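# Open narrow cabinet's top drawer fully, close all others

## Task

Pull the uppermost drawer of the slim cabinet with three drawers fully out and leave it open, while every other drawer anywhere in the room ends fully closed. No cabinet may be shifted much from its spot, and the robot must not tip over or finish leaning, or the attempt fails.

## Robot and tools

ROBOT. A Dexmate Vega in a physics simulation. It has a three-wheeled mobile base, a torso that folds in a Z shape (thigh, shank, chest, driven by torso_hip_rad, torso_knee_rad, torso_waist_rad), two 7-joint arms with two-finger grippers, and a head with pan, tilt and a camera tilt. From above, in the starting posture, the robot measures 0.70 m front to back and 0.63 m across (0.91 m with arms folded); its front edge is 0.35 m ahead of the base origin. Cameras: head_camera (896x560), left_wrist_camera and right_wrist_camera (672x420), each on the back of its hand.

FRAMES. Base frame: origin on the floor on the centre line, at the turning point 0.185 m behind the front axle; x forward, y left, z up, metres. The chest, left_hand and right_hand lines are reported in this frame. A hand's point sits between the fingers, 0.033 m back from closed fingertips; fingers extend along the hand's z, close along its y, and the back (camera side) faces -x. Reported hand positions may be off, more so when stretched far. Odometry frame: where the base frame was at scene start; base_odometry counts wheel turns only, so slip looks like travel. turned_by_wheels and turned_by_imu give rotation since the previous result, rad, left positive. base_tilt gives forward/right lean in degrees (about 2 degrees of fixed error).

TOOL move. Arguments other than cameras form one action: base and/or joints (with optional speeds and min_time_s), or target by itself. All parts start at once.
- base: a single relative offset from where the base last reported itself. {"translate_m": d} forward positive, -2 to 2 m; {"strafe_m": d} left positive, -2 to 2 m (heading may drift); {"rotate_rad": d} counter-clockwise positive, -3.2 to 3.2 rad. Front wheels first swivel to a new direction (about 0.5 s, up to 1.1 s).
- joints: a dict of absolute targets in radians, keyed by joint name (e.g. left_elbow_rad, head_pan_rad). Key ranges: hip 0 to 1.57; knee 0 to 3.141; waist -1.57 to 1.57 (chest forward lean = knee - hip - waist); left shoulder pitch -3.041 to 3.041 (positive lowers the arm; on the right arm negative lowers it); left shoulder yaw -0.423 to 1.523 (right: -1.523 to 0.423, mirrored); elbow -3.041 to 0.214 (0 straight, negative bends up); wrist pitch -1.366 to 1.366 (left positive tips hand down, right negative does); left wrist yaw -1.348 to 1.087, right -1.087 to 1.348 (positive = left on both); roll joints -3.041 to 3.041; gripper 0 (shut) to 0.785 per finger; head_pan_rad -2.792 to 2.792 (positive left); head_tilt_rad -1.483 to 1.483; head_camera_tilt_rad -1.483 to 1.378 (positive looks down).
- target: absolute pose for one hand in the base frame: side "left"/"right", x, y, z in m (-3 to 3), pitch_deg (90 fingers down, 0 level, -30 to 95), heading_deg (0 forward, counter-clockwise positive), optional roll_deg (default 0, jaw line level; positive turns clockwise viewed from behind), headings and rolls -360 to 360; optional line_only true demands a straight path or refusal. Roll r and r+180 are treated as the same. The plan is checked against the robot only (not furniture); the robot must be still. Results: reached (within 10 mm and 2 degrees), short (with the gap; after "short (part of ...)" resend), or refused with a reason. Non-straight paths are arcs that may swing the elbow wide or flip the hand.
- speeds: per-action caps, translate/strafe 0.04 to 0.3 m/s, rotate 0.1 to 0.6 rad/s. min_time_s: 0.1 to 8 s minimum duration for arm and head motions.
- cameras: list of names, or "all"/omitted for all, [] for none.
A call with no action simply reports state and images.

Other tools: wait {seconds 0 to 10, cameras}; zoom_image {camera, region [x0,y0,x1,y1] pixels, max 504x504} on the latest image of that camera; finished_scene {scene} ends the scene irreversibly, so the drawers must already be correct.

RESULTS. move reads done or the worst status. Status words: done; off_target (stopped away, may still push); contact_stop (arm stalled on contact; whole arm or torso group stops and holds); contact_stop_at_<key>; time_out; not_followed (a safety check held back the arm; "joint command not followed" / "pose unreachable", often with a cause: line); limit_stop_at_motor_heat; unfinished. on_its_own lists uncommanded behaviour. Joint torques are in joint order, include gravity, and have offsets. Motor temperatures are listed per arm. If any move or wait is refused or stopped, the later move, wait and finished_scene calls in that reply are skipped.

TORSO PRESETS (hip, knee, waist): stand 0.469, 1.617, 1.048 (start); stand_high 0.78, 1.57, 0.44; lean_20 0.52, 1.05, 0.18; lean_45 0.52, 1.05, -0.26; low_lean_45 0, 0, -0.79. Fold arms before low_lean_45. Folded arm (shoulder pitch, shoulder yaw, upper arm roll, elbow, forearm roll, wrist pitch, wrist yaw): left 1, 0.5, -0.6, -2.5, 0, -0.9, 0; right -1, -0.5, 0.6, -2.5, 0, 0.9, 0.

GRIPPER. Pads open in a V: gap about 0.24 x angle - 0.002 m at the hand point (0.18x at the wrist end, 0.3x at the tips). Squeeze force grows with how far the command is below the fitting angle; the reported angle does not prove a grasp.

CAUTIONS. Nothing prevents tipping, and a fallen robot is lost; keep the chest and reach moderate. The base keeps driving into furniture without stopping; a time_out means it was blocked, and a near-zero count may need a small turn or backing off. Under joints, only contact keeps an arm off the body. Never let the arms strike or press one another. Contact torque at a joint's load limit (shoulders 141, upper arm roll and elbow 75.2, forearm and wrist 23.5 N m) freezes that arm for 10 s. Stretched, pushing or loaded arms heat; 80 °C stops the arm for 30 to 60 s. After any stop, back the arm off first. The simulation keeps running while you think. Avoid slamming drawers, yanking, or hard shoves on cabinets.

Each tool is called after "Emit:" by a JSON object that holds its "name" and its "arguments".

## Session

Emit:
{"name": "move", "arguments": {"joints": {"head_camera_tilt_rad":0.3}, "cameras": ["head_camera"]}}

Emit:
{"name": "move", "arguments": {"joints": {"head_pan_rad":-1.3,"head_camera_tilt_rad":0.3}, "cameras": ["head_camera"]}}

Emit:
{"name": "move", "arguments": {"joints": {"head_pan_rad":-2.6,"head_camera_tilt_rad":0.4}, "cameras": ["head_camera"]}}

Emit:
{"name": "move", "arguments": {"joints": {"head_pan_rad":2.3,"head_camera_tilt_rad":0.4}, "cameras": ["head_camera"]}}

Emit:
{"name": "move", "arguments": {"joints": {"head_pan_rad":1.2,"head_camera_tilt_rad":0.3}, "cameras": ["head_camera"]}}

Scene clock: 0.83 s.
Joint torques (N m): left_arm=[5.37 -0.3 -0.34 -2.02 0.23 -2.31 -0.1] | right_arm=[-4.59 -1.59 0.45 -2.46 0.22 2.77 -0.14]
Motor temperatures (°C): left_arm=[31 31 31 26 40 35 41] | right_arm=[30 27 33 31 36 36 33]
move: done
base_odometry: x=+0.000 y=+0.000 heading=+0.000
turned_by_wheels: +0.000
turned_by_imu: +0.000
base_tilt: forward=+0.0 right=+0.8
joint_positions: torso_hip_rad=+0.469 torso_knee_rad=+1.617 torso_waist_rad=+1.048 left_shoulder_pitch_rad=+2.189 left_shoulder_yaw_rad=-0.007 left_upper_arm_roll_rad=+0.016 left_elbow_rad=-1.090 left_forearm_roll_rad=+0.013 left_wrist_pitch_rad=-0.515 left_wrist_yaw_rad=+0.020 left_gripper_rad=+0.005 right_shoulder_pitch_rad=-2.209 right_shoulder_yaw_rad=-0.016 right_upper_arm_roll_rad=+0.009 right_elbow_rad=-1.106 right_forearm_roll_rad=-0.010 right_wrist_pitch_rad=+0.494 right_wrist_yaw_rad=-0.018 right_gripper_rad=+0.005 head_pan_rad=+0.000 head_tilt_rad=+0.000 head_camera_tilt_rad=+0.300
joint_status: all done
chest: x=-0.0111 y=+0.0000 z=+1.4155 quat_wxyz=(+0.999, +0.000, +0.050, +0.000) (m; base frame)
left_hand: x=+0.2066 y=+0.2195 z=+0.6100 quat_wxyz=(+0.429, +0.002, +0.903, +0.000) pitch_deg=+39.1 heading_deg=-0.2 roll_deg=+0.1 back=up (m; base frame)
right_hand: x=+0.1929 y=-0.2468 z=+0.6050 quat_wxyz=(+0.418, -0.007, +0.908, -0.015) pitch_deg=+40.6 heading_deg=-1.6 roll_deg=-2.5 back=up (m; base frame)
pictures: head_camera

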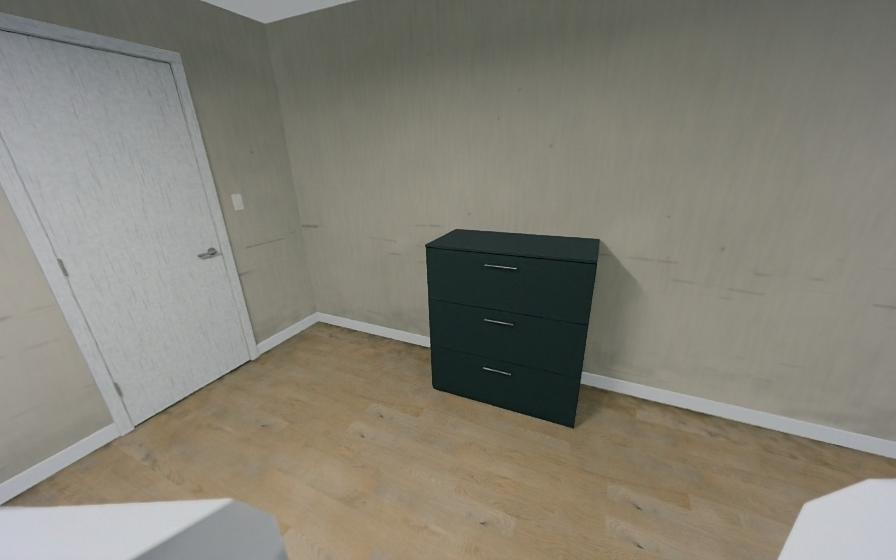

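Scene clock: 2.37 s.
Joint torques (N m): left_arm=[5.39 -0.02 -0.88 -2.8 0.14 -2.64 0.05] | right_arm=[-4.86 -0.1 0.68 -2.32 0.07 2.71 -0.15]
move: done
base_odometry: x=+0.000 y=+0.000 heading=+0.000
turned_by_wheels: +0.000
turned_by_imu: +0.000
base_tilt: forward=+0.1 right=+0.8
joint_positions: torso_hip_rad=+0.469 torso_knee_rad=+1.617 torso_waist_rad=+1.048 left_shoulder_pitch_rad=+2.189 left_shoulder_yaw_rad=-0.007 left_upper_arm_roll_rad=+0.016 left_elbow_rad=-1.090 left_forearm_roll_rad=+0.013 left_wrist_pitch_rad=-0.515 left_wrist_yaw_rad=+0.020 left_gripper_rad=+0.005 right_shoulder_pitch_rad=-2.209 right_shoulder_yaw_rad=-0.016 right_upper_arm_roll_rad=+0.009 right_elbow_rad=-1.106 right_forearm_roll_rad=-0.010 right_wrist_pitch_rad=+0.494 right_wrist_yaw_rad=-0.018 right_gripper_rad=+0.005 head_pan_rad=-1.300 head_tilt_rad=+0.000 head_camera_tilt_rad=+0.300
joint_status: all done
chest: x=-0.0111 y=+0.0000 z=+1.4155 quat_wxyz=(+0.999, +0.000, +0.050, +0.000) (m; base frame)
left_hand: x=+0.2066 y=+0.2195 z=+0.6100 quat_wxyz=(+0.429, +0.002, +0.903, +0.000) pitch_deg=+39.1 heading_deg=-0.2 roll_deg=+0.1 back=up (m; base frame)
right_hand: x=+0.1929 y=-0.2468 z=+0.6050 quat_wxyz=(+0.418, -0.007, +0.908, -0.015) pitch_deg=+40.6 heading_deg=-1.6 roll_deg=-2.5 back=up (m; base frame)
pictures: head_camera

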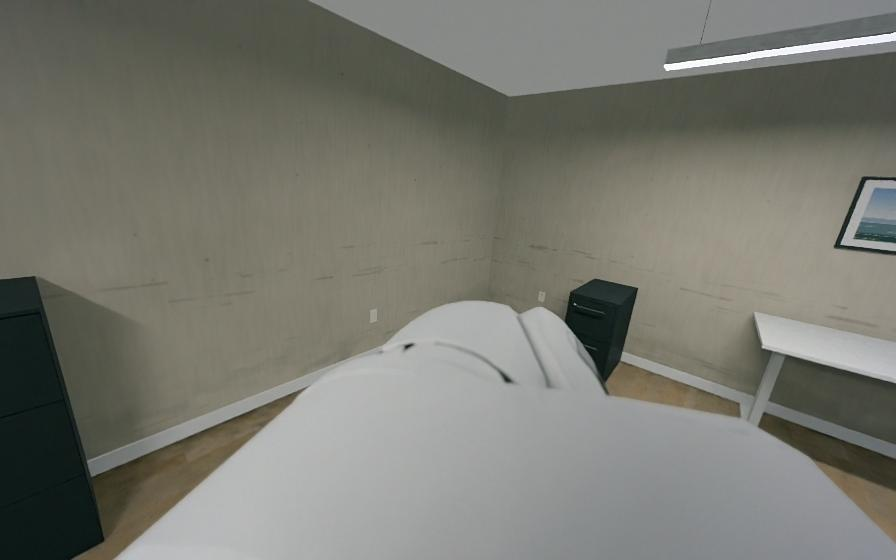

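Scene clock: 3.90 s.
Joint torques (N m): left_arm=[4.45 0.74 -1.46 -1.66 0.08 -2.25 -0.2] | right_arm=[-5.22 -1.55 0.64 -2.87 0.13 2.41 -0.06]
move: done
base_odometry: x=+0.000 y=+0.000 heading=+0.000
turned_by_wheels: +0.000
turned_by_imu: +0.000
base_tilt: forward=+0.0 right=+0.8
joint_positions: torso_hip_rad=+0.469 torso_knee_rad=+1.617 torso_waist_rad=+1.048 left_shoulder_pitch_rad=+2.189 left_shoulder_yaw_rad=-0.007 left_upper_arm_roll_rad=+0.016 left_elbow_rad=-1.090 left_forearm_roll_rad=+0.013 left_wrist_pitch_rad=-0.515 left_wrist_yaw_rad=+0.020 left_gripper_rad=+0.005 right_shoulder_pitch_rad=-2.209 right_shoulder_yaw_rad=-0.016 right_upper_arm_roll_rad=+0.009 right_elbow_rad=-1.106 right_forearm_roll_rad=-0.010 right_wrist_pitch_rad=+0.494 right_wrist_yaw_rad=-0.018 right_gripper_rad=+0.005 head_pan_rad=-2.600 head_tilt_rad=+0.000 head_camera_tilt_rad=+0.400
joint_status: all done
chest: x=-0.0111 y=+0.0000 z=+1.4155 quat_wxyz=(+0.999, +0.000, +0.050, +0.000) (m; base frame)
left_hand: x=+0.2066 y=+0.2195 z=+0.6100 quat_wxyz=(+0.429, +0.002, +0.903, +0.000) pitch_deg=+39.1 heading_deg=-0.2 roll_deg=+0.1 back=up (m; base frame)
right_hand: x=+0.1929 y=-0.2468 z=+0.6050 quat_wxyz=(+0.418, -0.007, +0.908, -0.015) pitch_deg=+40.6 heading_deg=-1.6 roll_deg=-2.5 back=up (m; base frame)
pictures: head_camera

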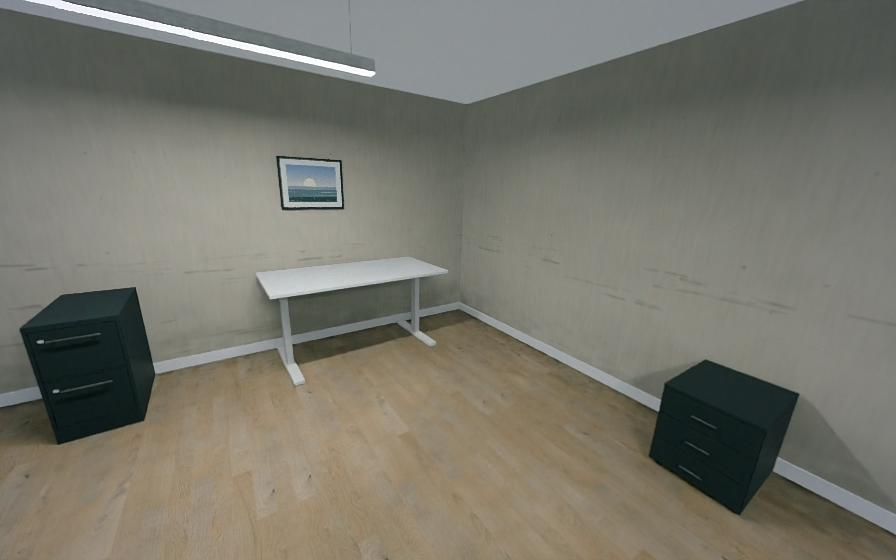

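Scene clock: 7.83 s.
Joint torques (N m): left_arm=[5.53 -1.62 -0.62 -1.91 0.18 -1.39 0.09] | right_arm=[-4.38 -2.05 0.11 -2.49 0.2 3.01 0.17]
move: done
base_odometry: x=+0.000 y=+0.000 heading=+0.000
turned_by_wheels: +0.000
turned_by_imu: +0.000
base_tilt: forward=+0.0 right=+0.8
joint_positions: torso_hip_rad=+0.469 torso_knee_rad=+1.617 torso_waist_rad=+1.048 left_shoulder_pitch_rad=+2.189 left_shoulder_yaw_rad=-0.007 left_upper_arm_roll_rad=+0.016 left_elbow_rad=-1.090 left_forearm_roll_rad=+0.013 left_wrist_pitch_rad=-0.515 left_wrist_yaw_rad=+0.020 left_gripper_rad=+0.005 right_shoulder_pitch_rad=-2.209 right_shoulder_yaw_rad=-0.016 right_upper_arm_roll_rad=+0.009 right_elbow_rad=-1.106 right_forearm_roll_rad=-0.010 right_wrist_pitch_rad=+0.494 right_wrist_yaw_rad=-0.018 right_gripper_rad=+0.005 head_pan_rad=+2.300 head_tilt_rad=+0.000 head_camera_tilt_rad=+0.400
joint_status: all done
chest: x=-0.0111 y=+0.0000 z=+1.4155 quat_wxyz=(+0.999, +0.000, +0.050, +0.000) (m; base frame)
left_hand: x=+0.2066 y=+0.2195 z=+0.6100 quat_wxyz=(+0.429, +0.002, +0.903, +0.000) pitch_deg=+39.1 heading_deg=-0.2 roll_deg=+0.1 back=up (m; base frame)
right_hand: x=+0.1929 y=-0.2468 z=+0.6050 quat_wxyz=(+0.418, -0.007, +0.908, -0.015) pitch_deg=+40.6 heading_deg=-1.6 roll_deg=-2.5 back=up (m; base frame)
pictures: head_camera

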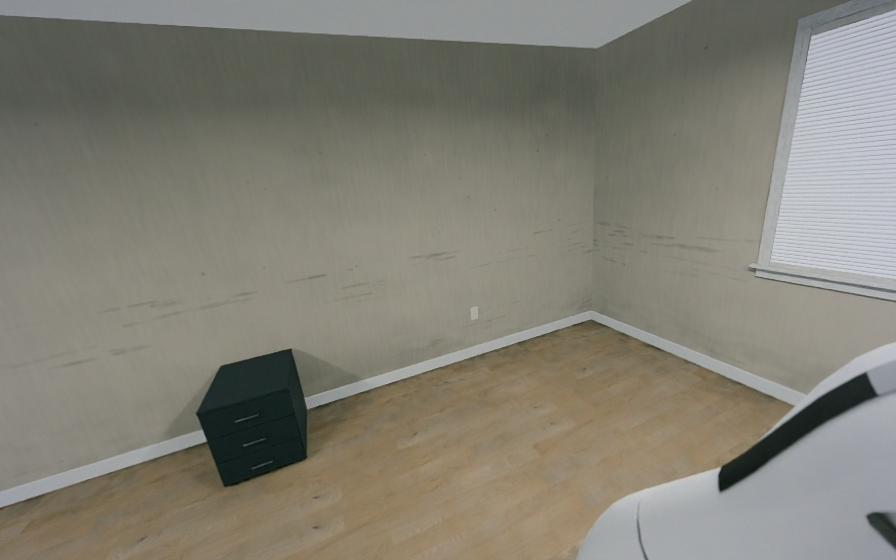

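Scene clock: 9.23 s.
Joint torques (N m): left_arm=[4.17 -1.38 -1.06 -2.46 0.11 -3.29 -0.11] | right_arm=[-3.94 -0.36 0.15 -2.94 0 2.65 -0.07]
move: done
base_odometry: x=+0.000 y=+0.000 heading=+0.000
turned_by_wheels: +0.000
turned_by_imu: +0.000
base_tilt: forward=+0.1 right=+0.8
joint_positions: torso_hip_rad=+0.469 torso_knee_rad=+1.617 torso_waist_rad=+1.048 left_shoulder_pitch_rad=+2.189 left_shoulder_yaw_rad=-0.007 left_upper_arm_roll_rad=+0.016 left_elbow_rad=-1.090 left_forearm_roll_rad=+0.013 left_wrist_pitch_rad=-0.515 left_wrist_yaw_rad=+0.020 left_gripper_rad=+0.005 right_shoulder_pitch_rad=-2.209 right_shoulder_yaw_rad=-0.016 right_upper_arm_roll_rad=+0.009 right_elbow_rad=-1.106 right_forearm_roll_rad=-0.010 right_wrist_pitch_rad=+0.494 right_wrist_yaw_rad=-0.018 right_gripper_rad=+0.005 head_pan_rad=+1.200 head_tilt_rad=+0.000 head_camera_tilt_rad=+0.300
joint_status: all done
chest: x=-0.0111 y=+0.0000 z=+1.4155 quat_wxyz=(+0.999, +0.000, +0.050, +0.000) (m; base frame)
left_hand: x=+0.2066 y=+0.2195 z=+0.6100 quat_wxyz=(+0.429, +0.002, +0.903, +0.000) pitch_deg=+39.1 heading_deg=-0.2 roll_deg=+0.1 back=up (m; base frame)
right_hand: x=+0.1929 y=-0.2468 z=+0.6050 quat_wxyz=(+0.418, -0.007, +0.908, -0.015) pitch_deg=+40.6 heading_deg=-1.6 roll_deg=-2.5 back=up (m; base frame)
pictures: head_camera

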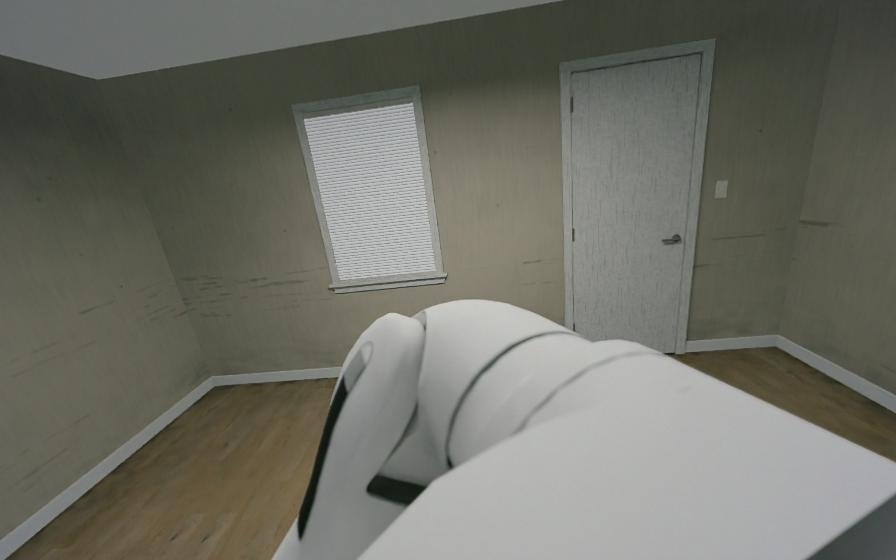

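Emit:
{"name": "move", "arguments": {"base": {"rotate_rad":2.78}, "joints": {"right_elbow_rad":-2.0,"left_elbow_rad":-2.0,"left_shoulder_pitch_rad":2.1,"right_shoulder_pitch_rad":-2.1,"head_pan_rad":0,"head_camera_tilt_rad":0.5}, "cameras": ["head_camera"]}}

Emit:
{"name": "move", "arguments": {"joints": {"torso_hip_rad":0.1,"torso_knee_rad":0.55,"torso_waist_rad":0.15,"left_gripper_rad":0.4}, "cameras": ["head_camera"]}}

Emit:
{"name": "zoom_image", "arguments": {"camera": "head_camera", "region": [250, 100, 650, 400]}}

Scene clock: 16.33 s.
Joint torques (N m): left_arm=[-9.18 -0.83 -1.11 -8.04 0.2 -3.27 -0.03] | right_arm=[14.42 -0.61 0.49 -8.58 0.2 3.32 -0.16]
move: done
base_odometry: x=+0.003 y=+0.000 heading=+2.789
turned_by_wheels: +2.789
turned_by_imu: +2.773
base_tilt: forward=+0.1 right=+0.8
base_status: done
joint_positions: torso_hip_rad=+0.469 torso_knee_rad=+1.617 torso_waist_rad=+1.048 left_shoulder_pitch_rad=+2.100 left_shoulder_yaw_rad=-0.007 left_upper_arm_roll_rad=+0.016 left_elbow_rad=-2.000 left_forearm_roll_rad=+0.013 left_wrist_pitch_rad=-0.515 left_wrist_yaw_rad=+0.020 left_gripper_rad=+0.005 right_shoulder_pitch_rad=-2.100 right_shoulder_yaw_rad=-0.016 right_upper_arm_roll_rad=+0.009 right_elbow_rad=-2.000 right_forearm_roll_rad=-0.010 right_wrist_pitch_rad=+0.494 right_wrist_yaw_rad=-0.018 right_gripper_rad=+0.005 head_pan_rad=+0.000 head_tilt_rad=+0.000 head_camera_tilt_rad=+0.500
joint_status: all done
chest: x=-0.0111 y=+0.0000 z=+1.4155 quat_wxyz=(+0.999, +0.000, +0.050, +0.000) (m; base frame)
left_hand: x=+0.4998 y=+0.2252 z=+1.1565 quat_wxyz=(+0.809, -0.006, +0.587, +0.000) pitch_deg=-18.0 heading_deg=+0.6 roll_deg=-0.5 back=up (m; base frame)
right_hand: x=+0.5024 y=-0.2369 z=+1.1481 quat_wxyz=(+0.803, -0.005, +0.596, -0.012) pitch_deg=-16.8 heading_deg=-0.4 roll_deg=-1.3 back=up (m; base frame)
pictures: head_camera

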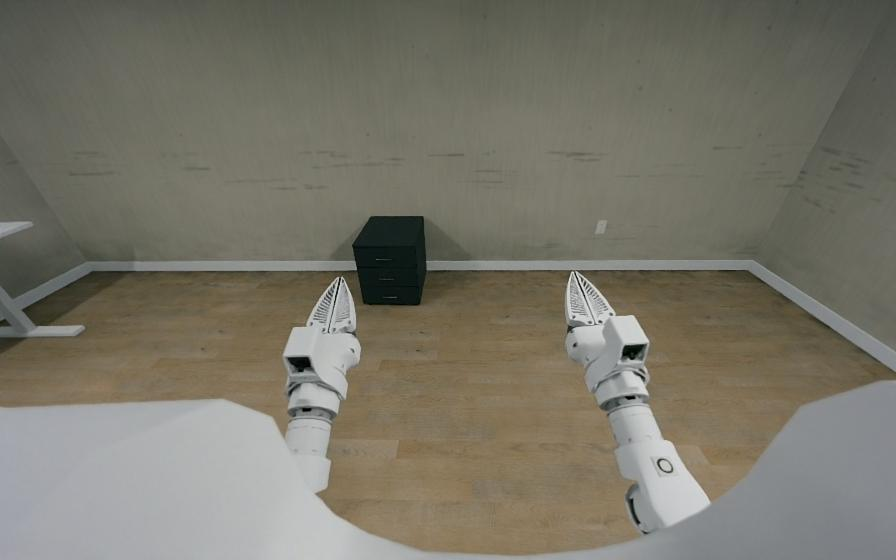

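Scene clock: 21.57 s.
Joint torques (N m): left_arm=[-4.66 0 -1.4 -7.92 0.2 -2.68 -0.26] | right_arm=[10.13 -2.13 0.71 -8.33 0.2 2.9 -0.33]
move: done
base_odometry: x=+0.003 y=+0.000 heading=+2.789
turned_by_wheels: +0.000
turned_by_imu: +0.000
base_tilt: forward=+0.0 right=+0.7
joint_positions: torso_hip_rad=+0.100 torso_knee_rad=+0.550 torso_waist_rad=+0.150 left_shoulder_pitch_rad=+2.100 left_shoulder_yaw_rad=-0.007 left_upper_arm_roll_rad=+0.016 left_elbow_rad=-2.000 left_forearm_roll_rad=+0.013 left_wrist_pitch_rad=-0.515 left_wrist_yaw_rad=+0.020 left_gripper_rad=+0.400 right_shoulder_pitch_rad=-2.100 right_shoulder_yaw_rad=-0.016 right_upper_arm_roll_rad=+0.009 right_elbow_rad=-2.000 right_forearm_roll_rad=-0.010 right_wrist_pitch_rad=+0.494 right_wrist_yaw_rad=-0.018 right_gripper_rad=+0.005 head_pan_rad=+0.000 head_tilt_rad=+0.000 head_camera_tilt_rad=+0.500
joint_status: all done
chest: x=-0.0982 y=+0.0000 z=+1.1320 quat_wxyz=(+0.989, +0.000, +0.149, +0.000) (m; base frame)
left_hand: x=+0.3512 y=+0.2253 z=+0.7767 quat_wxyz=(+0.747, -0.005, +0.665, +0.001) pitch_deg=-6.6 heading_deg=+0.5 roll_deg=-0.4 back=up (m; base frame)
right_hand: x=+0.3520 y=-0.2369 z=+0.7680 quat_wxyz=(+0.739, -0.006, +0.673, -0.011) pitch_deg=-5.4 heading_deg=-0.3 roll_deg=-1.4 back=up (m; base frame)
pictures: head_camera

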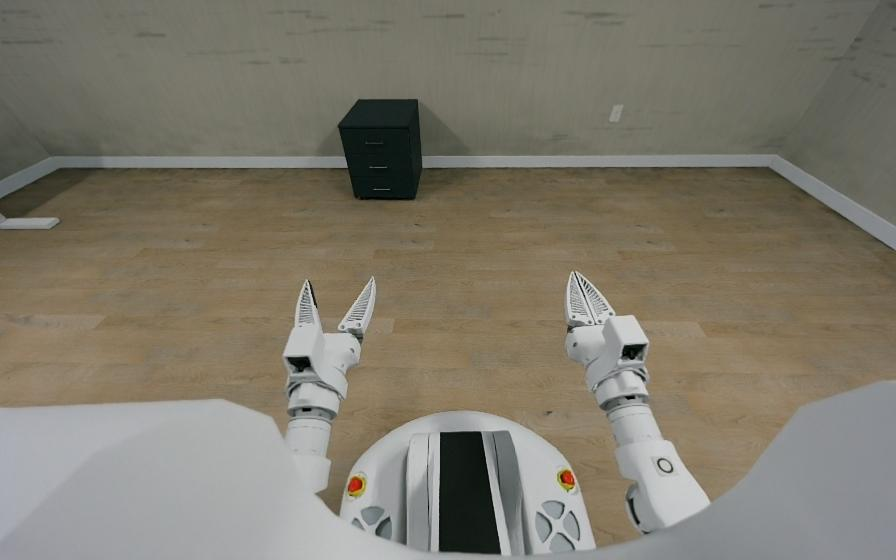

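Scaled by 1.260 from the camera's 896x560 image, which has a finer 960x600 frame.

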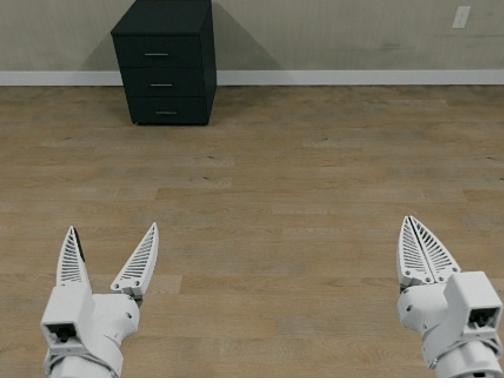

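Emit:
{"name": "move", "arguments": {"base": {"strafe_m":0.24}, "cameras": []}}

Emit:
{"name": "move", "arguments": {"base": {"translate_m":1.2}, "joints": {"left_shoulder_pitch_rad":1.208,"left_shoulder_yaw_rad":0.199,"left_upper_arm_roll_rad":0.413,"left_elbow_rad":-0.957,"left_forearm_roll_rad":1.162,"left_wrist_pitch_rad":0.21,"left_wrist_yaw_rad":0.147}}}

Emit:
{"name": "zoom_image", "arguments": {"camera": "head_camera", "region": [250, 180, 550, 400]}}

Scene clock: 25.07 s.
Joint torques (N m): left_arm=[-4.69 -1.09 -0.81 -7.04 0.17 -2.55 -0.21] | right_arm=[9.23 0.63 0.65 -7.45 0.16 3.02 -0.09]
move: done
base_odometry: x=-0.079 y=-0.225 heading=+2.794
turned_by_wheels: +0.006
turned_by_imu: +0.002
base_tilt: forward=+0.1 right=+0.7
base_status: done
joint_positions: torso_hip_rad=+0.100 torso_knee_rad=+0.550 torso_waist_rad=+0.150 left_shoulder_pitch_rad=+2.100 left_shoulder_yaw_rad=-0.007 left_upper_arm_roll_rad=+0.016 left_elbow_rad=-2.000 left_forearm_roll_rad=+0.013 left_wrist_pitch_rad=-0.515 left_wrist_yaw_rad=+0.020 left_gripper_rad=+0.400 right_shoulder_pitch_rad=-2.100 right_shoulder_yaw_rad=-0.016 right_upper_arm_roll_rad=+0.009 right_elbow_rad=-2.000 right_forearm_roll_rad=-0.010 right_wrist_pitch_rad=+0.494 right_wrist_yaw_rad=-0.018 right_gripper_rad=+0.005 head_pan_rad=+0.000 head_tilt_rad=+0.000 head_camera_tilt_rad=+0.500
chest: x=-0.0982 y=+0.0000 z=+1.1320 quat_wxyz=(+0.989, +0.000, +0.149, +0.000) (m; base frame)
left_hand: x=+0.3512 y=+0.2253 z=+0.7767 quat_wxyz=(+0.747, -0.005, +0.665, +0.001) pitch_deg=-6.6 heading_deg=+0.5 roll_deg=-0.4 back=up (m; base frame)
right_hand: x=+0.3520 y=-0.2369 z=+0.7680 quat_wxyz=(+0.739, -0.006, +0.673, -0.011) pitch_deg=-5.4 heading_deg=-0.3 roll_deg=-1.4 back=up (m; base frame)
pictures: none

Scene clock: 31.17 s.
Joint torques (N m): left_arm=[-20.63 2.64 -1.65 -5.58 0.77 -0.48 1.18] | right_arm=[10.65 -1.53 0.78 -9.6 0.19 2.72 -0.15]
move: done
base_odometry: x=-1.207 y=+0.184 heading=+2.794
turned_by_wheels: -0.001
turned_by_imu: -0.004
base_tilt: forward=+0.1 right=+0.7
base_status: done
joint_positions: torso_hip_rad=+0.100 torso_knee_rad=+0.550 torso_waist_rad=+0.150 left_shoulder_pitch_rad=+1.209 left_shoulder_yaw_rad=+0.199 left_upper_arm_roll_rad=+0.413 left_elbow_rad=-0.957 left_forearm_roll_rad=+1.162 left_wrist_pitch_rad=+0.210 left_wrist_yaw_rad=+0.147 left_gripper_rad=+0.400 right_shoulder_pitch_rad=-2.100 right_shoulder_yaw_rad=-0.016 right_upper_arm_roll_rad=+0.009 right_elbow_rad=-2.000 right_forearm_roll_rad=-0.010 right_wrist_pitch_rad=+0.494 right_wrist_yaw_rad=-0.018 right_gripper_rad=+0.005 head_pan_rad=+0.000 head_tilt_rad=+0.000 head_camera_tilt_rad=+0.500
joint_status: all done
chest: x=-0.0981 y=+0.0000 z=+1.1320 quat_wxyz=(+0.989, +0.000, +0.150, +0.000) (m; base frame)
left_hand: x=+0.5294 y=+0.2203 z=+0.4294 quat_wxyz=(+0.364, +0.606, +0.607, +0.364) pitch_deg=+28.1 heading_deg=+0.0 roll_deg=+89.9 (m; base frame)
right_hand: x=+0.3521 y=-0.2369 z=+0.7680 quat_wxyz=(+0.739, -0.006, +0.673, -0.011) pitch_deg=-5.4 heading_deg=-0.3 roll_deg=-1.4 back=up (m; base frame)
pictures: head_camera, left_wrist_camera, right_wrist_camera

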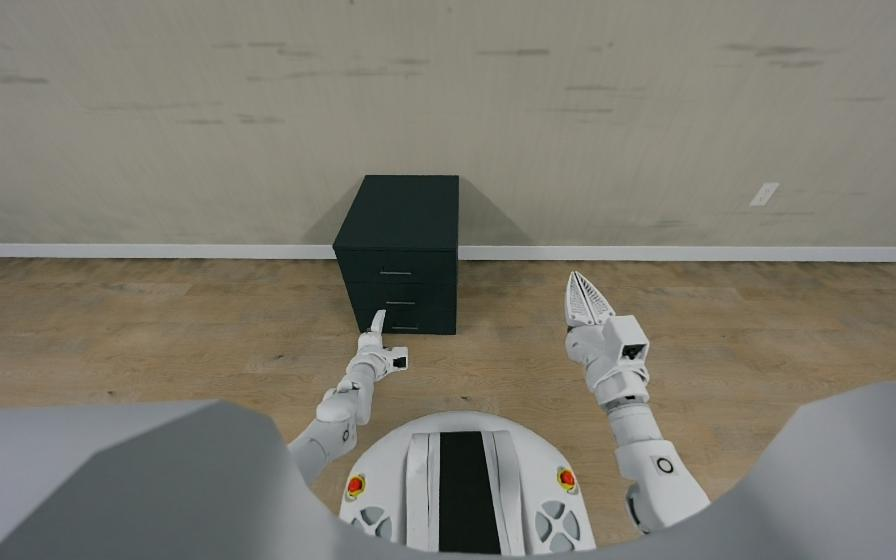

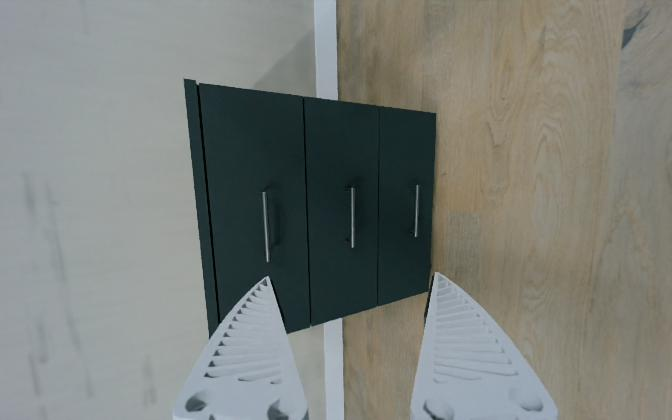

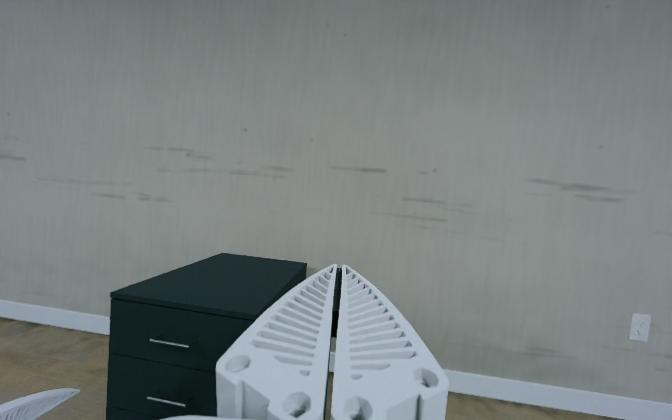

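Scaled by 1.680 from the camera's 896x560 image, which has a finer 960x600 frame.

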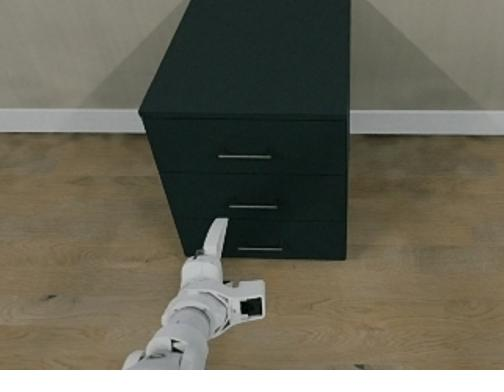

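Emit:
{"name": "move", "arguments": {"target": {"side":"left","x":0.53,"y":0.2,"z":0.432,"pitch_deg":28,"heading_deg":0,"roll_deg":90}, "cameras": []}}

Emit:
{"name": "move", "arguments": {"base": {"translate_m":0.2}, "speeds": {"translate_m":0.15}}}

Emit:
{"name": "zoom_image", "arguments": {"camera": "left_wrist_camera", "region": [170, 60, 540, 420]}}

Emit:
{"name": "zoom_image", "arguments": {"camera": "head_camera", "region": [320, 250, 460, 380]}}

Scene clock: 32.73 s.
Joint torques (N m): left_arm=[-20.63 -3.74 -0.92 -6.34 1.02 0.15 0.86] | right_arm=[9.05 -2.6 0.66 -8.84 0.14 2.7 -0.13]
move: done
base_odometry: x=-1.207 y=+0.184 heading=+2.794
turned_by_wheels: +0.000
turned_by_imu: +0.000
base_tilt: forward=+0.1 right=+0.8
joint_positions: torso_hip_rad=+0.100 torso_knee_rad=+0.550 torso_waist_rad=+0.150 left_shoulder_pitch_rad=+1.208 left_shoulder_yaw_rad=+0.171 left_upper_arm_roll_rad=+0.428 left_elbow_rad=-0.965 left_forearm_roll_rad=+1.177 left_wrist_pitch_rad=+0.242 left_wrist_yaw_rad=+0.140 left_gripper_rad=+0.400 right_shoulder_pitch_rad=-2.100 right_shoulder_yaw_rad=-0.016 right_upper_arm_roll_rad=+0.009 right_elbow_rad=-2.000 right_forearm_roll_rad=-0.010 right_wrist_pitch_rad=+0.494 right_wrist_yaw_rad=-0.018 right_gripper_rad=+0.005 head_pan_rad=+0.000 head_tilt_rad=+0.000 head_camera_tilt_rad=+0.500
chest: x=-0.0981 y=+0.0000 z=+1.1320 quat_wxyz=(+0.989, +0.000, +0.150, +0.000) (m; base frame)
left_hand: x=+0.5297 y=+0.2024 z=+0.4314 quat_wxyz=(+0.364, +0.606, +0.606, +0.364) pitch_deg=+28.0 heading_deg=+0.0 roll_deg=-90.0 (m; base frame)
left_hand_status: reached (straight line, planned for 0.4 s): 3 mm and 0.0 deg off.
right_hand: x=+0.3521 y=-0.2369 z=+0.7680 quat_wxyz=(+0.739, -0.006, +0.673, -0.011) pitch_deg=-5.4 heading_deg=-0.3 roll_deg=-1.4 back=up (m; base frame)
pictures: none

Scene clock: 35.10 s.
Joint torques (N m): left_arm=[-20.28 -2.38 -0.19 -6.78 0.94 0.28 1.01] | right_arm=[9.73 -0.88 0.86 -8.3 0.02 3.08 -0.24]
move: done
base_odometry: x=-1.395 y=+0.252 heading=+2.793
turned_by_wheels: -0.001
turned_by_imu: -0.001
base_tilt: forward=+0.0 right=+0.8
base_status: done
joint_positions: torso_hip_rad=+0.100 torso_knee_rad=+0.550 torso_waist_rad=+0.150 left_shoulder_pitch_rad=+1.208 left_shoulder_yaw_rad=+0.167 left_upper_arm_roll_rad=+0.430 left_elbow_rad=-0.966 left_forearm_roll_rad=+1.179 left_wrist_pitch_rad=+0.246 left_wrist_yaw_rad=+0.139 left_gripper_rad=+0.400 right_shoulder_pitch_rad=-2.100 right_shoulder_yaw_rad=-0.016 right_upper_arm_roll_rad=+0.009 right_elbow_rad=-2.000 right_forearm_roll_rad=-0.010 right_wrist_pitch_rad=+0.494 right_wrist_yaw_rad=-0.018 right_gripper_rad=+0.005 head_pan_rad=+0.000 head_tilt_rad=+0.000 head_camera_tilt_rad=+0.500
chest: x=-0.0981 y=+0.0000 z=+1.1320 quat_wxyz=(+0.989, +0.000, +0.150, +0.000) (m; base frame)
left_hand: x=+0.5298 y=+0.2002 z=+0.4318 quat_wxyz=(+0.364, +0.606, +0.606, +0.364) pitch_deg=+28.0 heading_deg=+0.0 roll_deg=-90.0 (m; base frame)
right_hand: x=+0.3521 y=-0.2369 z=+0.7680 quat_wxyz=(+0.739, -0.006, +0.673, -0.011) pitch_deg=-5.4 heading_deg=-0.3 roll_deg=-1.4 back=up (m; base frame)
pictures: head_camera, left_wrist_camera, right_wrist_camera

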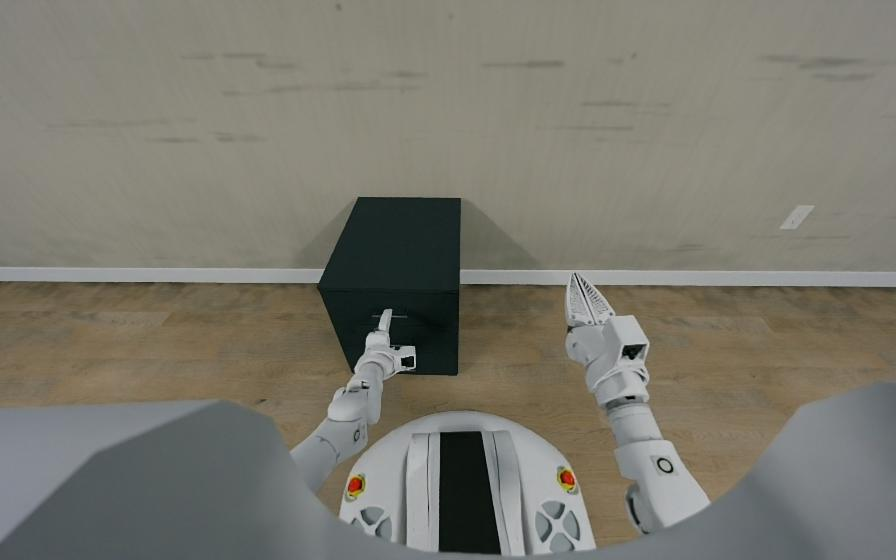

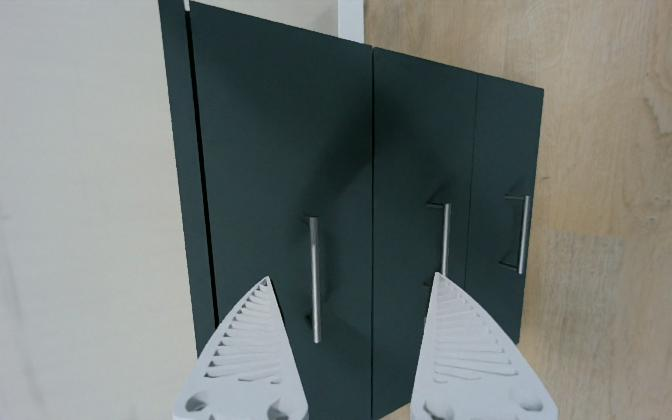

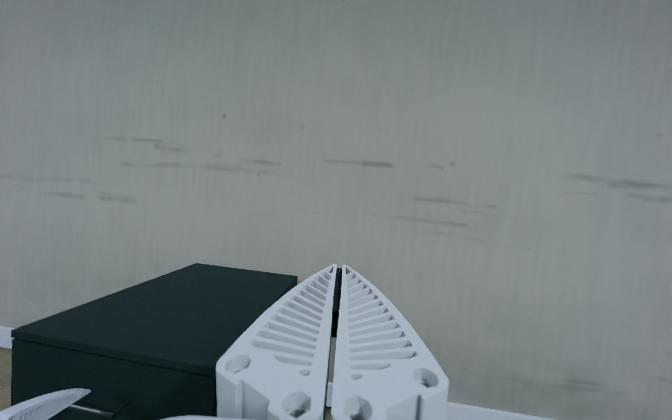

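Scaled by 1.362 from the camera's 672x420 image, which has a finer 960x600 frame.

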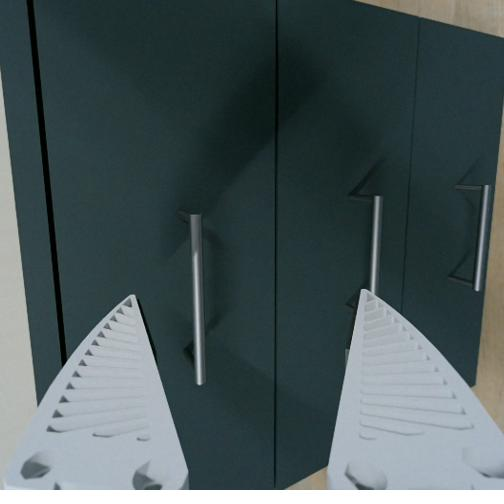

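Scaled by 3.600 from the camera's 896x560 image, which has a finer 960x600 frame.

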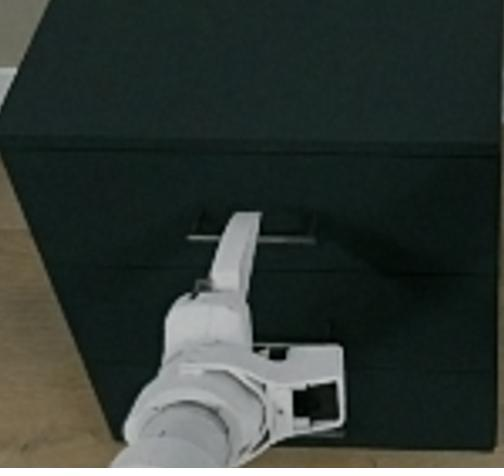

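Emit:
{"name": "move", "arguments": {"base": {"translate_m":0.022}, "speeds": {"translate_m":0.06}, "cameras": []}}

Emit:
{"name": "move", "arguments": {"joints": {"left_gripper_rad":0.0}}}

Emit:
{"name": "zoom_image", "arguments": {"camera": "left_wrist_camera", "region": [170, 60, 540, 420]}}

Scene clock: 36.30 s.
Joint torques (N m): left_arm=[-19.25 -3.03 -1.03 -6.01 0.76 0.16 1.04] | right_arm=[9.32 -1.7 0.93 -8.55 0.14 3.05 -0.01]
move: done
base_odometry: x=-1.416 y=+0.259 heading=+2.792
turned_by_wheels: -0.001
turned_by_imu: -0.001
base_tilt: forward=+0.0 right=+0.8
base_status: done
joint_positions: torso_hip_rad=+0.100 torso_knee_rad=+0.550 torso_waist_rad=+0.150 left_shoulder_pitch_rad=+1.208 left_shoulder_yaw_rad=+0.167 left_upper_arm_roll_rad=+0.430 left_elbow_rad=-0.966 left_forearm_roll_rad=+1.179 left_wrist_pitch_rad=+0.246 left_wrist_yaw_rad=+0.139 left_gripper_rad=+0.400 right_shoulder_pitch_rad=-2.100 right_shoulder_yaw_rad=-0.016 right_upper_arm_roll_rad=+0.009 right_elbow_rad=-2.000 right_forearm_roll_rad=-0.010 right_wrist_pitch_rad=+0.494 right_wrist_yaw_rad=-0.018 right_gripper_rad=+0.005 head_pan_rad=+0.000 head_tilt_rad=+0.000 head_camera_tilt_rad=+0.500
chest: x=-0.0981 y=+0.0000 z=+1.1320 quat_wxyz=(+0.989, +0.000, +0.150, +0.000) (m; base frame)
left_hand: x=+0.5298 y=+0.2002 z=+0.4318 quat_wxyz=(+0.364, +0.606, +0.606, +0.364) pitch_deg=+28.0 heading_deg=+0.0 roll_deg=-90.0 (m; base frame)
right_hand: x=+0.3521 y=-0.2369 z=+0.7679 quat_wxyz=(+0.739, -0.006, +0.673, -0.011) pitch_deg=-5.4 heading_deg=-0.3 roll_deg=-1.4 back=up (m; base frame)
pictures: none

Scene clock: 37.27 s.
Joint torques (N m): left_arm=[-4.54 -3.92 -0.41 0.8 -0.99 0.49 -2.75] | right_arm=[8.31 -0.65 0.61 -8.48 0.2 3.43 -0.1]
move: done
base_odometry: x=-1.416 y=+0.259 heading=+2.792
turned_by_wheels: +0.000
turned_by_imu: +0.000
base_tilt: forward=+0.0 right=+0.8
joint_positions: torso_hip_rad=+0.100 torso_knee_rad=+0.550 torso_waist_rad=+0.150 left_shoulder_pitch_rad=+1.207 left_shoulder_yaw_rad=+0.167 left_upper_arm_roll_rad=+0.430 left_elbow_rad=-0.967 left_forearm_roll_rad=+1.179 left_wrist_pitch_rad=+0.246 left_wrist_yaw_rad=+0.140 left_gripper_rad=+0.000 right_shoulder_pitch_rad=-2.100 right_shoulder_yaw_rad=-0.016 right_upper_arm_roll_rad=+0.009 right_elbow_rad=-2.000 right_forearm_roll_rad=-0.010 right_wrist_pitch_rad=+0.494 right_wrist_yaw_rad=-0.018 right_gripper_rad=+0.005 head_pan_rad=+0.000 head_tilt_rad=+0.000 head_camera_tilt_rad=+0.500
joint_status: all done
chest: x=-0.0983 y=+0.0000 z=+1.1320 quat_wxyz=(+0.989, +0.000, +0.149, +0.000) (m; base frame)
left_hand: x=+0.5307 y=+0.2000 z=+0.4331 quat_wxyz=(+0.365, +0.606, +0.606, +0.365) pitch_deg=+27.9 heading_deg=+0.0 roll_deg=-90.0 (m; base frame)
right_hand: x=+0.3520 y=-0.2369 z=+0.7681 quat_wxyz=(+0.739, -0.006, +0.673, -0.011) pitch_deg=-5.4 heading_deg=-0.3 roll_deg=-1.4 back=up (m; base frame)
pictures: head_camera, left_wrist_camera, right_wrist_camera

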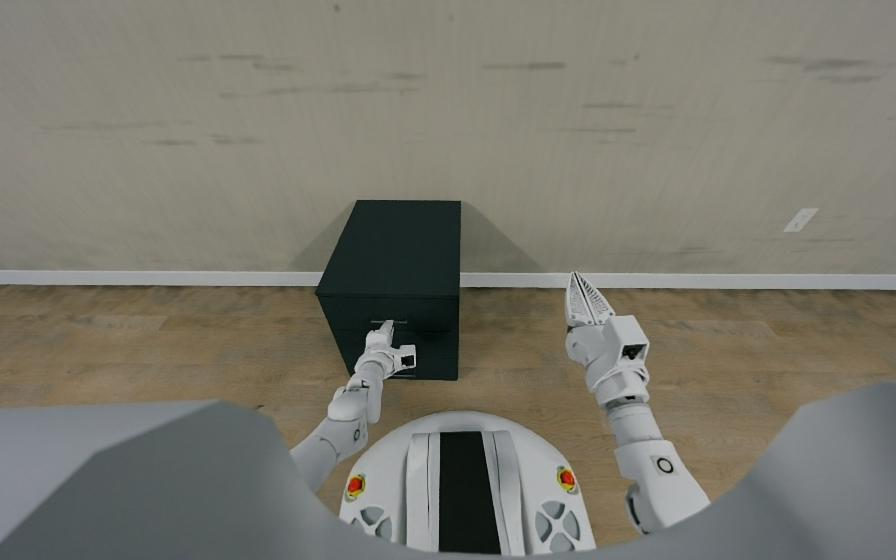

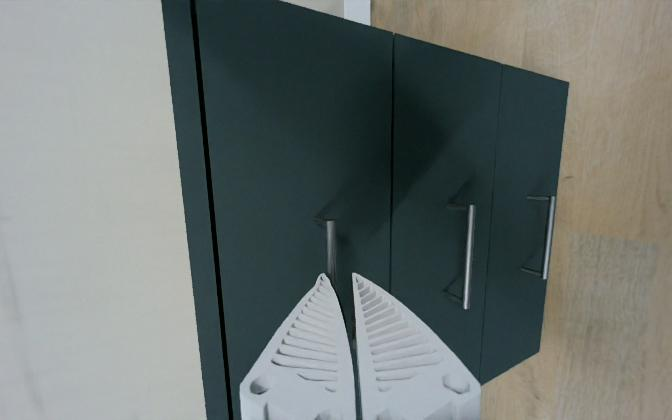

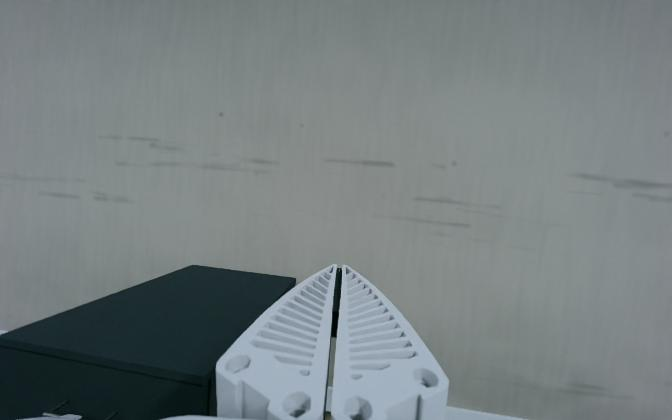

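Scaled by 1.362 from the camera's 672x420 image, which has a finer 960x600 frame.

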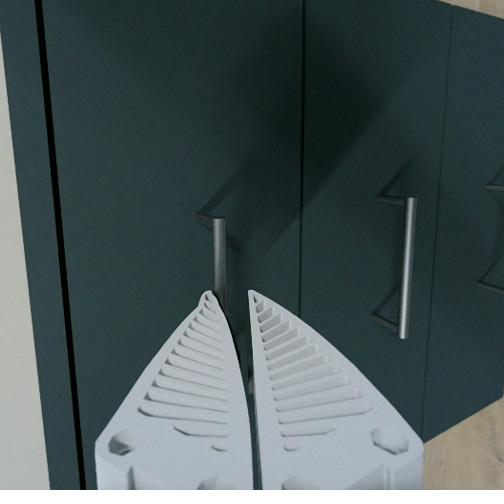

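Emit:
{"name": "move", "arguments": {"base": {"translate_m":-0.3}, "speeds": {"translate_m":0.09}, "cameras": ["head_camera","left_wrist_camera"]}}

Emit:
{"name": "move", "arguments": {"base": {"translate_m":-0.08}, "speeds": {"translate_m":0.05}, "cameras": ["head_camera","left_wrist_camera"]}}

Scene clock: 41.80 s.
Joint torques (N m): left_arm=[-12.16 -1.56 -1.62 -5.56 0.49 -0.17 0.86] | right_arm=[8.89 -1.02 -0.2 -8.23 0.12 2.66 -0.16]
move: done
base_odometry: x=-1.134 y=+0.156 heading=+2.791
turned_by_wheels: -0.001
turned_by_imu: -0.001
base_tilt: forward=+0.0 right=+0.8
base_status: done
joint_positions: torso_hip_rad=+0.100 torso_knee_rad=+0.550 torso_waist_rad=+0.150 left_shoulder_pitch_rad=+1.208 left_shoulder_yaw_rad=+0.167 left_upper_arm_roll_rad=+0.430 left_elbow_rad=-0.966 left_forearm_roll_rad=+1.179 left_wrist_pitch_rad=+0.246 left_wrist_yaw_rad=+0.139 left_gripper_rad=+0.000 right_shoulder_pitch_rad=-2.100 right_shoulder_yaw_rad=-0.016 right_upper_arm_roll_rad=+0.009 right_elbow_rad=-2.000 right_forearm_roll_rad=-0.010 right_wrist_pitch_rad=+0.494 right_wrist_yaw_rad=-0.018 right_gripper_rad=+0.005 head_pan_rad=+0.000 head_tilt_rad=+0.000 head_camera_tilt_rad=+0.500
chest: x=-0.0981 y=+0.0000 z=+1.1320 quat_wxyz=(+0.989, +0.000, +0.149, +0.000) (m; base frame)
left_hand: x=+0.5300 y=+0.2001 z=+0.4320 quat_wxyz=(+0.364, +0.606, +0.606, +0.364) pitch_deg=+28.0 heading_deg=+0.0 roll_deg=-90.0 (m; base frame)
right_hand: x=+0.3520 y=-0.2369 z=+0.7680 quat_wxyz=(+0.739, -0.006, +0.673, -0.011) pitch_deg=-5.4 heading_deg=-0.3 roll_deg=-1.4 back=up (m; base frame)
pictures: head_camera, left_wrist_camera

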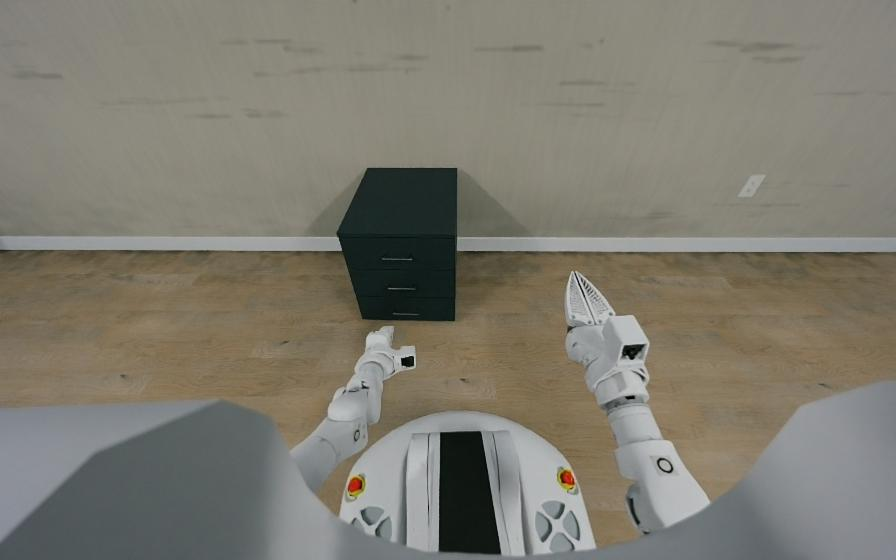

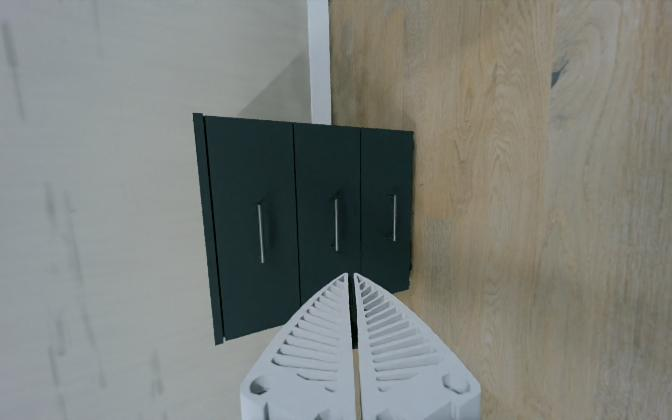

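Scene clock: 44.13 s.
Joint torques (N m): left_arm=[-13.64 -1.91 -1.46 -6.17 0.39 -0.3 0.75] | right_arm=[8.6 -0.29 0.53 -8.92 0.11 3.11 -0.11]
move: done
base_odometry: x=-1.059 y=+0.129 heading=+2.790
turned_by_wheels: -0.001
turned_by_imu: -0.001
base_tilt: forward=+0.0 right=+0.7
base_status: done
joint_positions: torso_hip_rad=+0.100 torso_knee_rad=+0.550 torso_waist_rad=+0.150 left_shoulder_pitch_rad=+1.208 left_shoulder_yaw_rad=+0.167 left_upper_arm_roll_rad=+0.430 left_elbow_rad=-0.966 left_forearm_roll_rad=+1.179 left_wrist_pitch_rad=+0.246 left_wrist_yaw_rad=+0.139 left_gripper_rad=+0.000 right_shoulder_pitch_rad=-2.100 right_shoulder_yaw_rad=-0.016 right_upper_arm_roll_rad=+0.009 right_elbow_rad=-2.000 right_forearm_roll_rad=-0.010 right_wrist_pitch_rad=+0.494 right_wrist_yaw_rad=-0.018 right_gripper_rad=+0.005 head_pan_rad=+0.000 head_tilt_rad=+0.000 head_camera_tilt_rad=+0.500
chest: x=-0.0982 y=+0.0000 z=+1.1320 quat_wxyz=(+0.989, +0.000, +0.149, +0.000) (m; base frame)
left_hand: x=+0.5300 y=+0.2001 z=+0.4320 quat_wxyz=(+0.364, +0.606, +0.606, +0.364) pitch_deg=+28.0 heading_deg=+0.0 roll_deg=-90.0 (m; base frame)
right_hand: x=+0.3520 y=-0.2369 z=+0.7680 quat_wxyz=(+0.739, -0.006, +0.673, -0.011) pitch_deg=-5.4 heading_deg=-0.3 roll_deg=-1.4 back=up (m; base frame)
pictures: head_camera, left_wrist_camera

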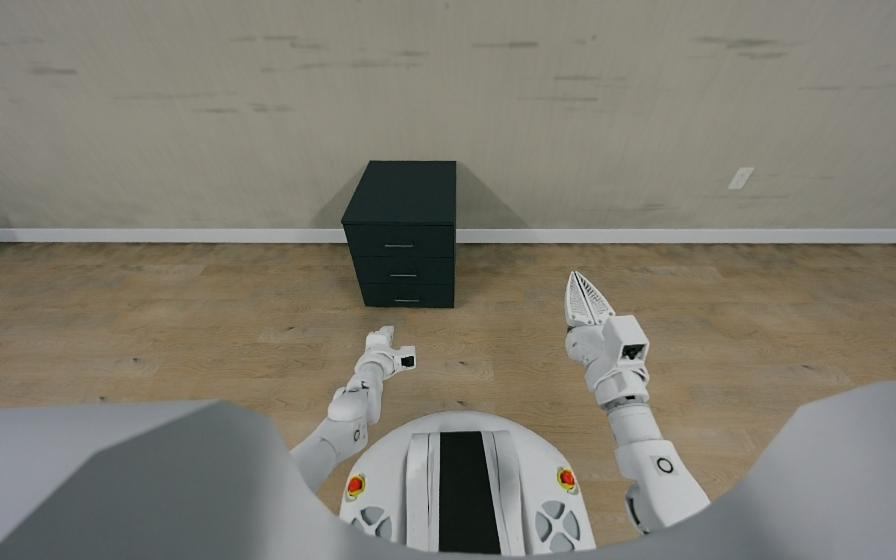

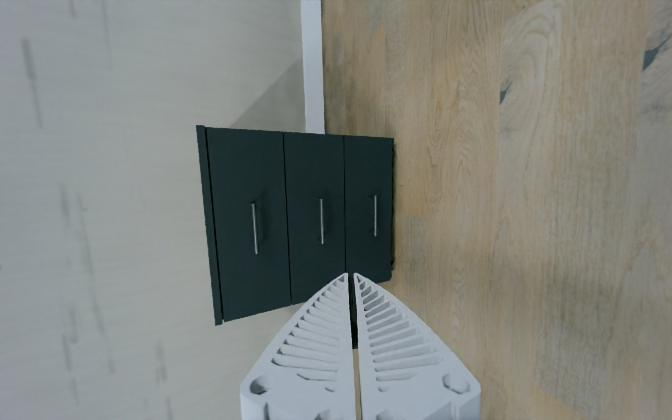

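Emit:
{"name": "zoom_image", "arguments": {"camera": "left_wrist_camera", "region": [180, 100, 430, 350]}}

Emit:
{"name": "zoom_image", "arguments": {"camera": "head_camera", "region": [330, 150, 490, 320]}}

Scaled by 2.016 from the camera's 672x420 image, which has a finer 960x600 frame.

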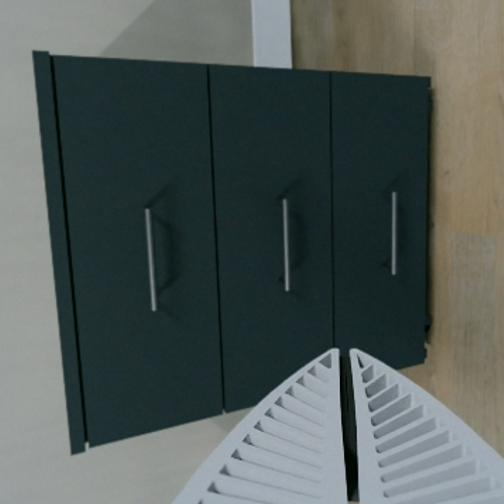

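Scaled by 2.965 from the camera's 896x560 image, which has a finer 960x600 frame.

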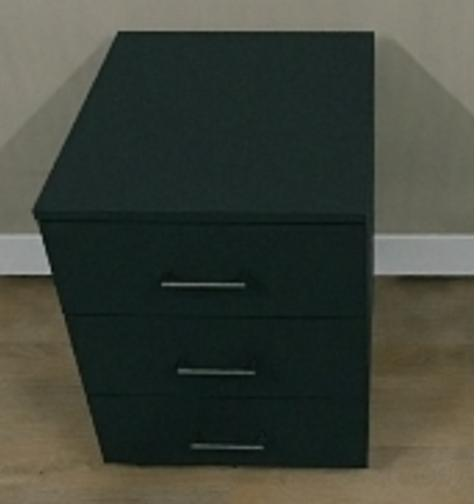

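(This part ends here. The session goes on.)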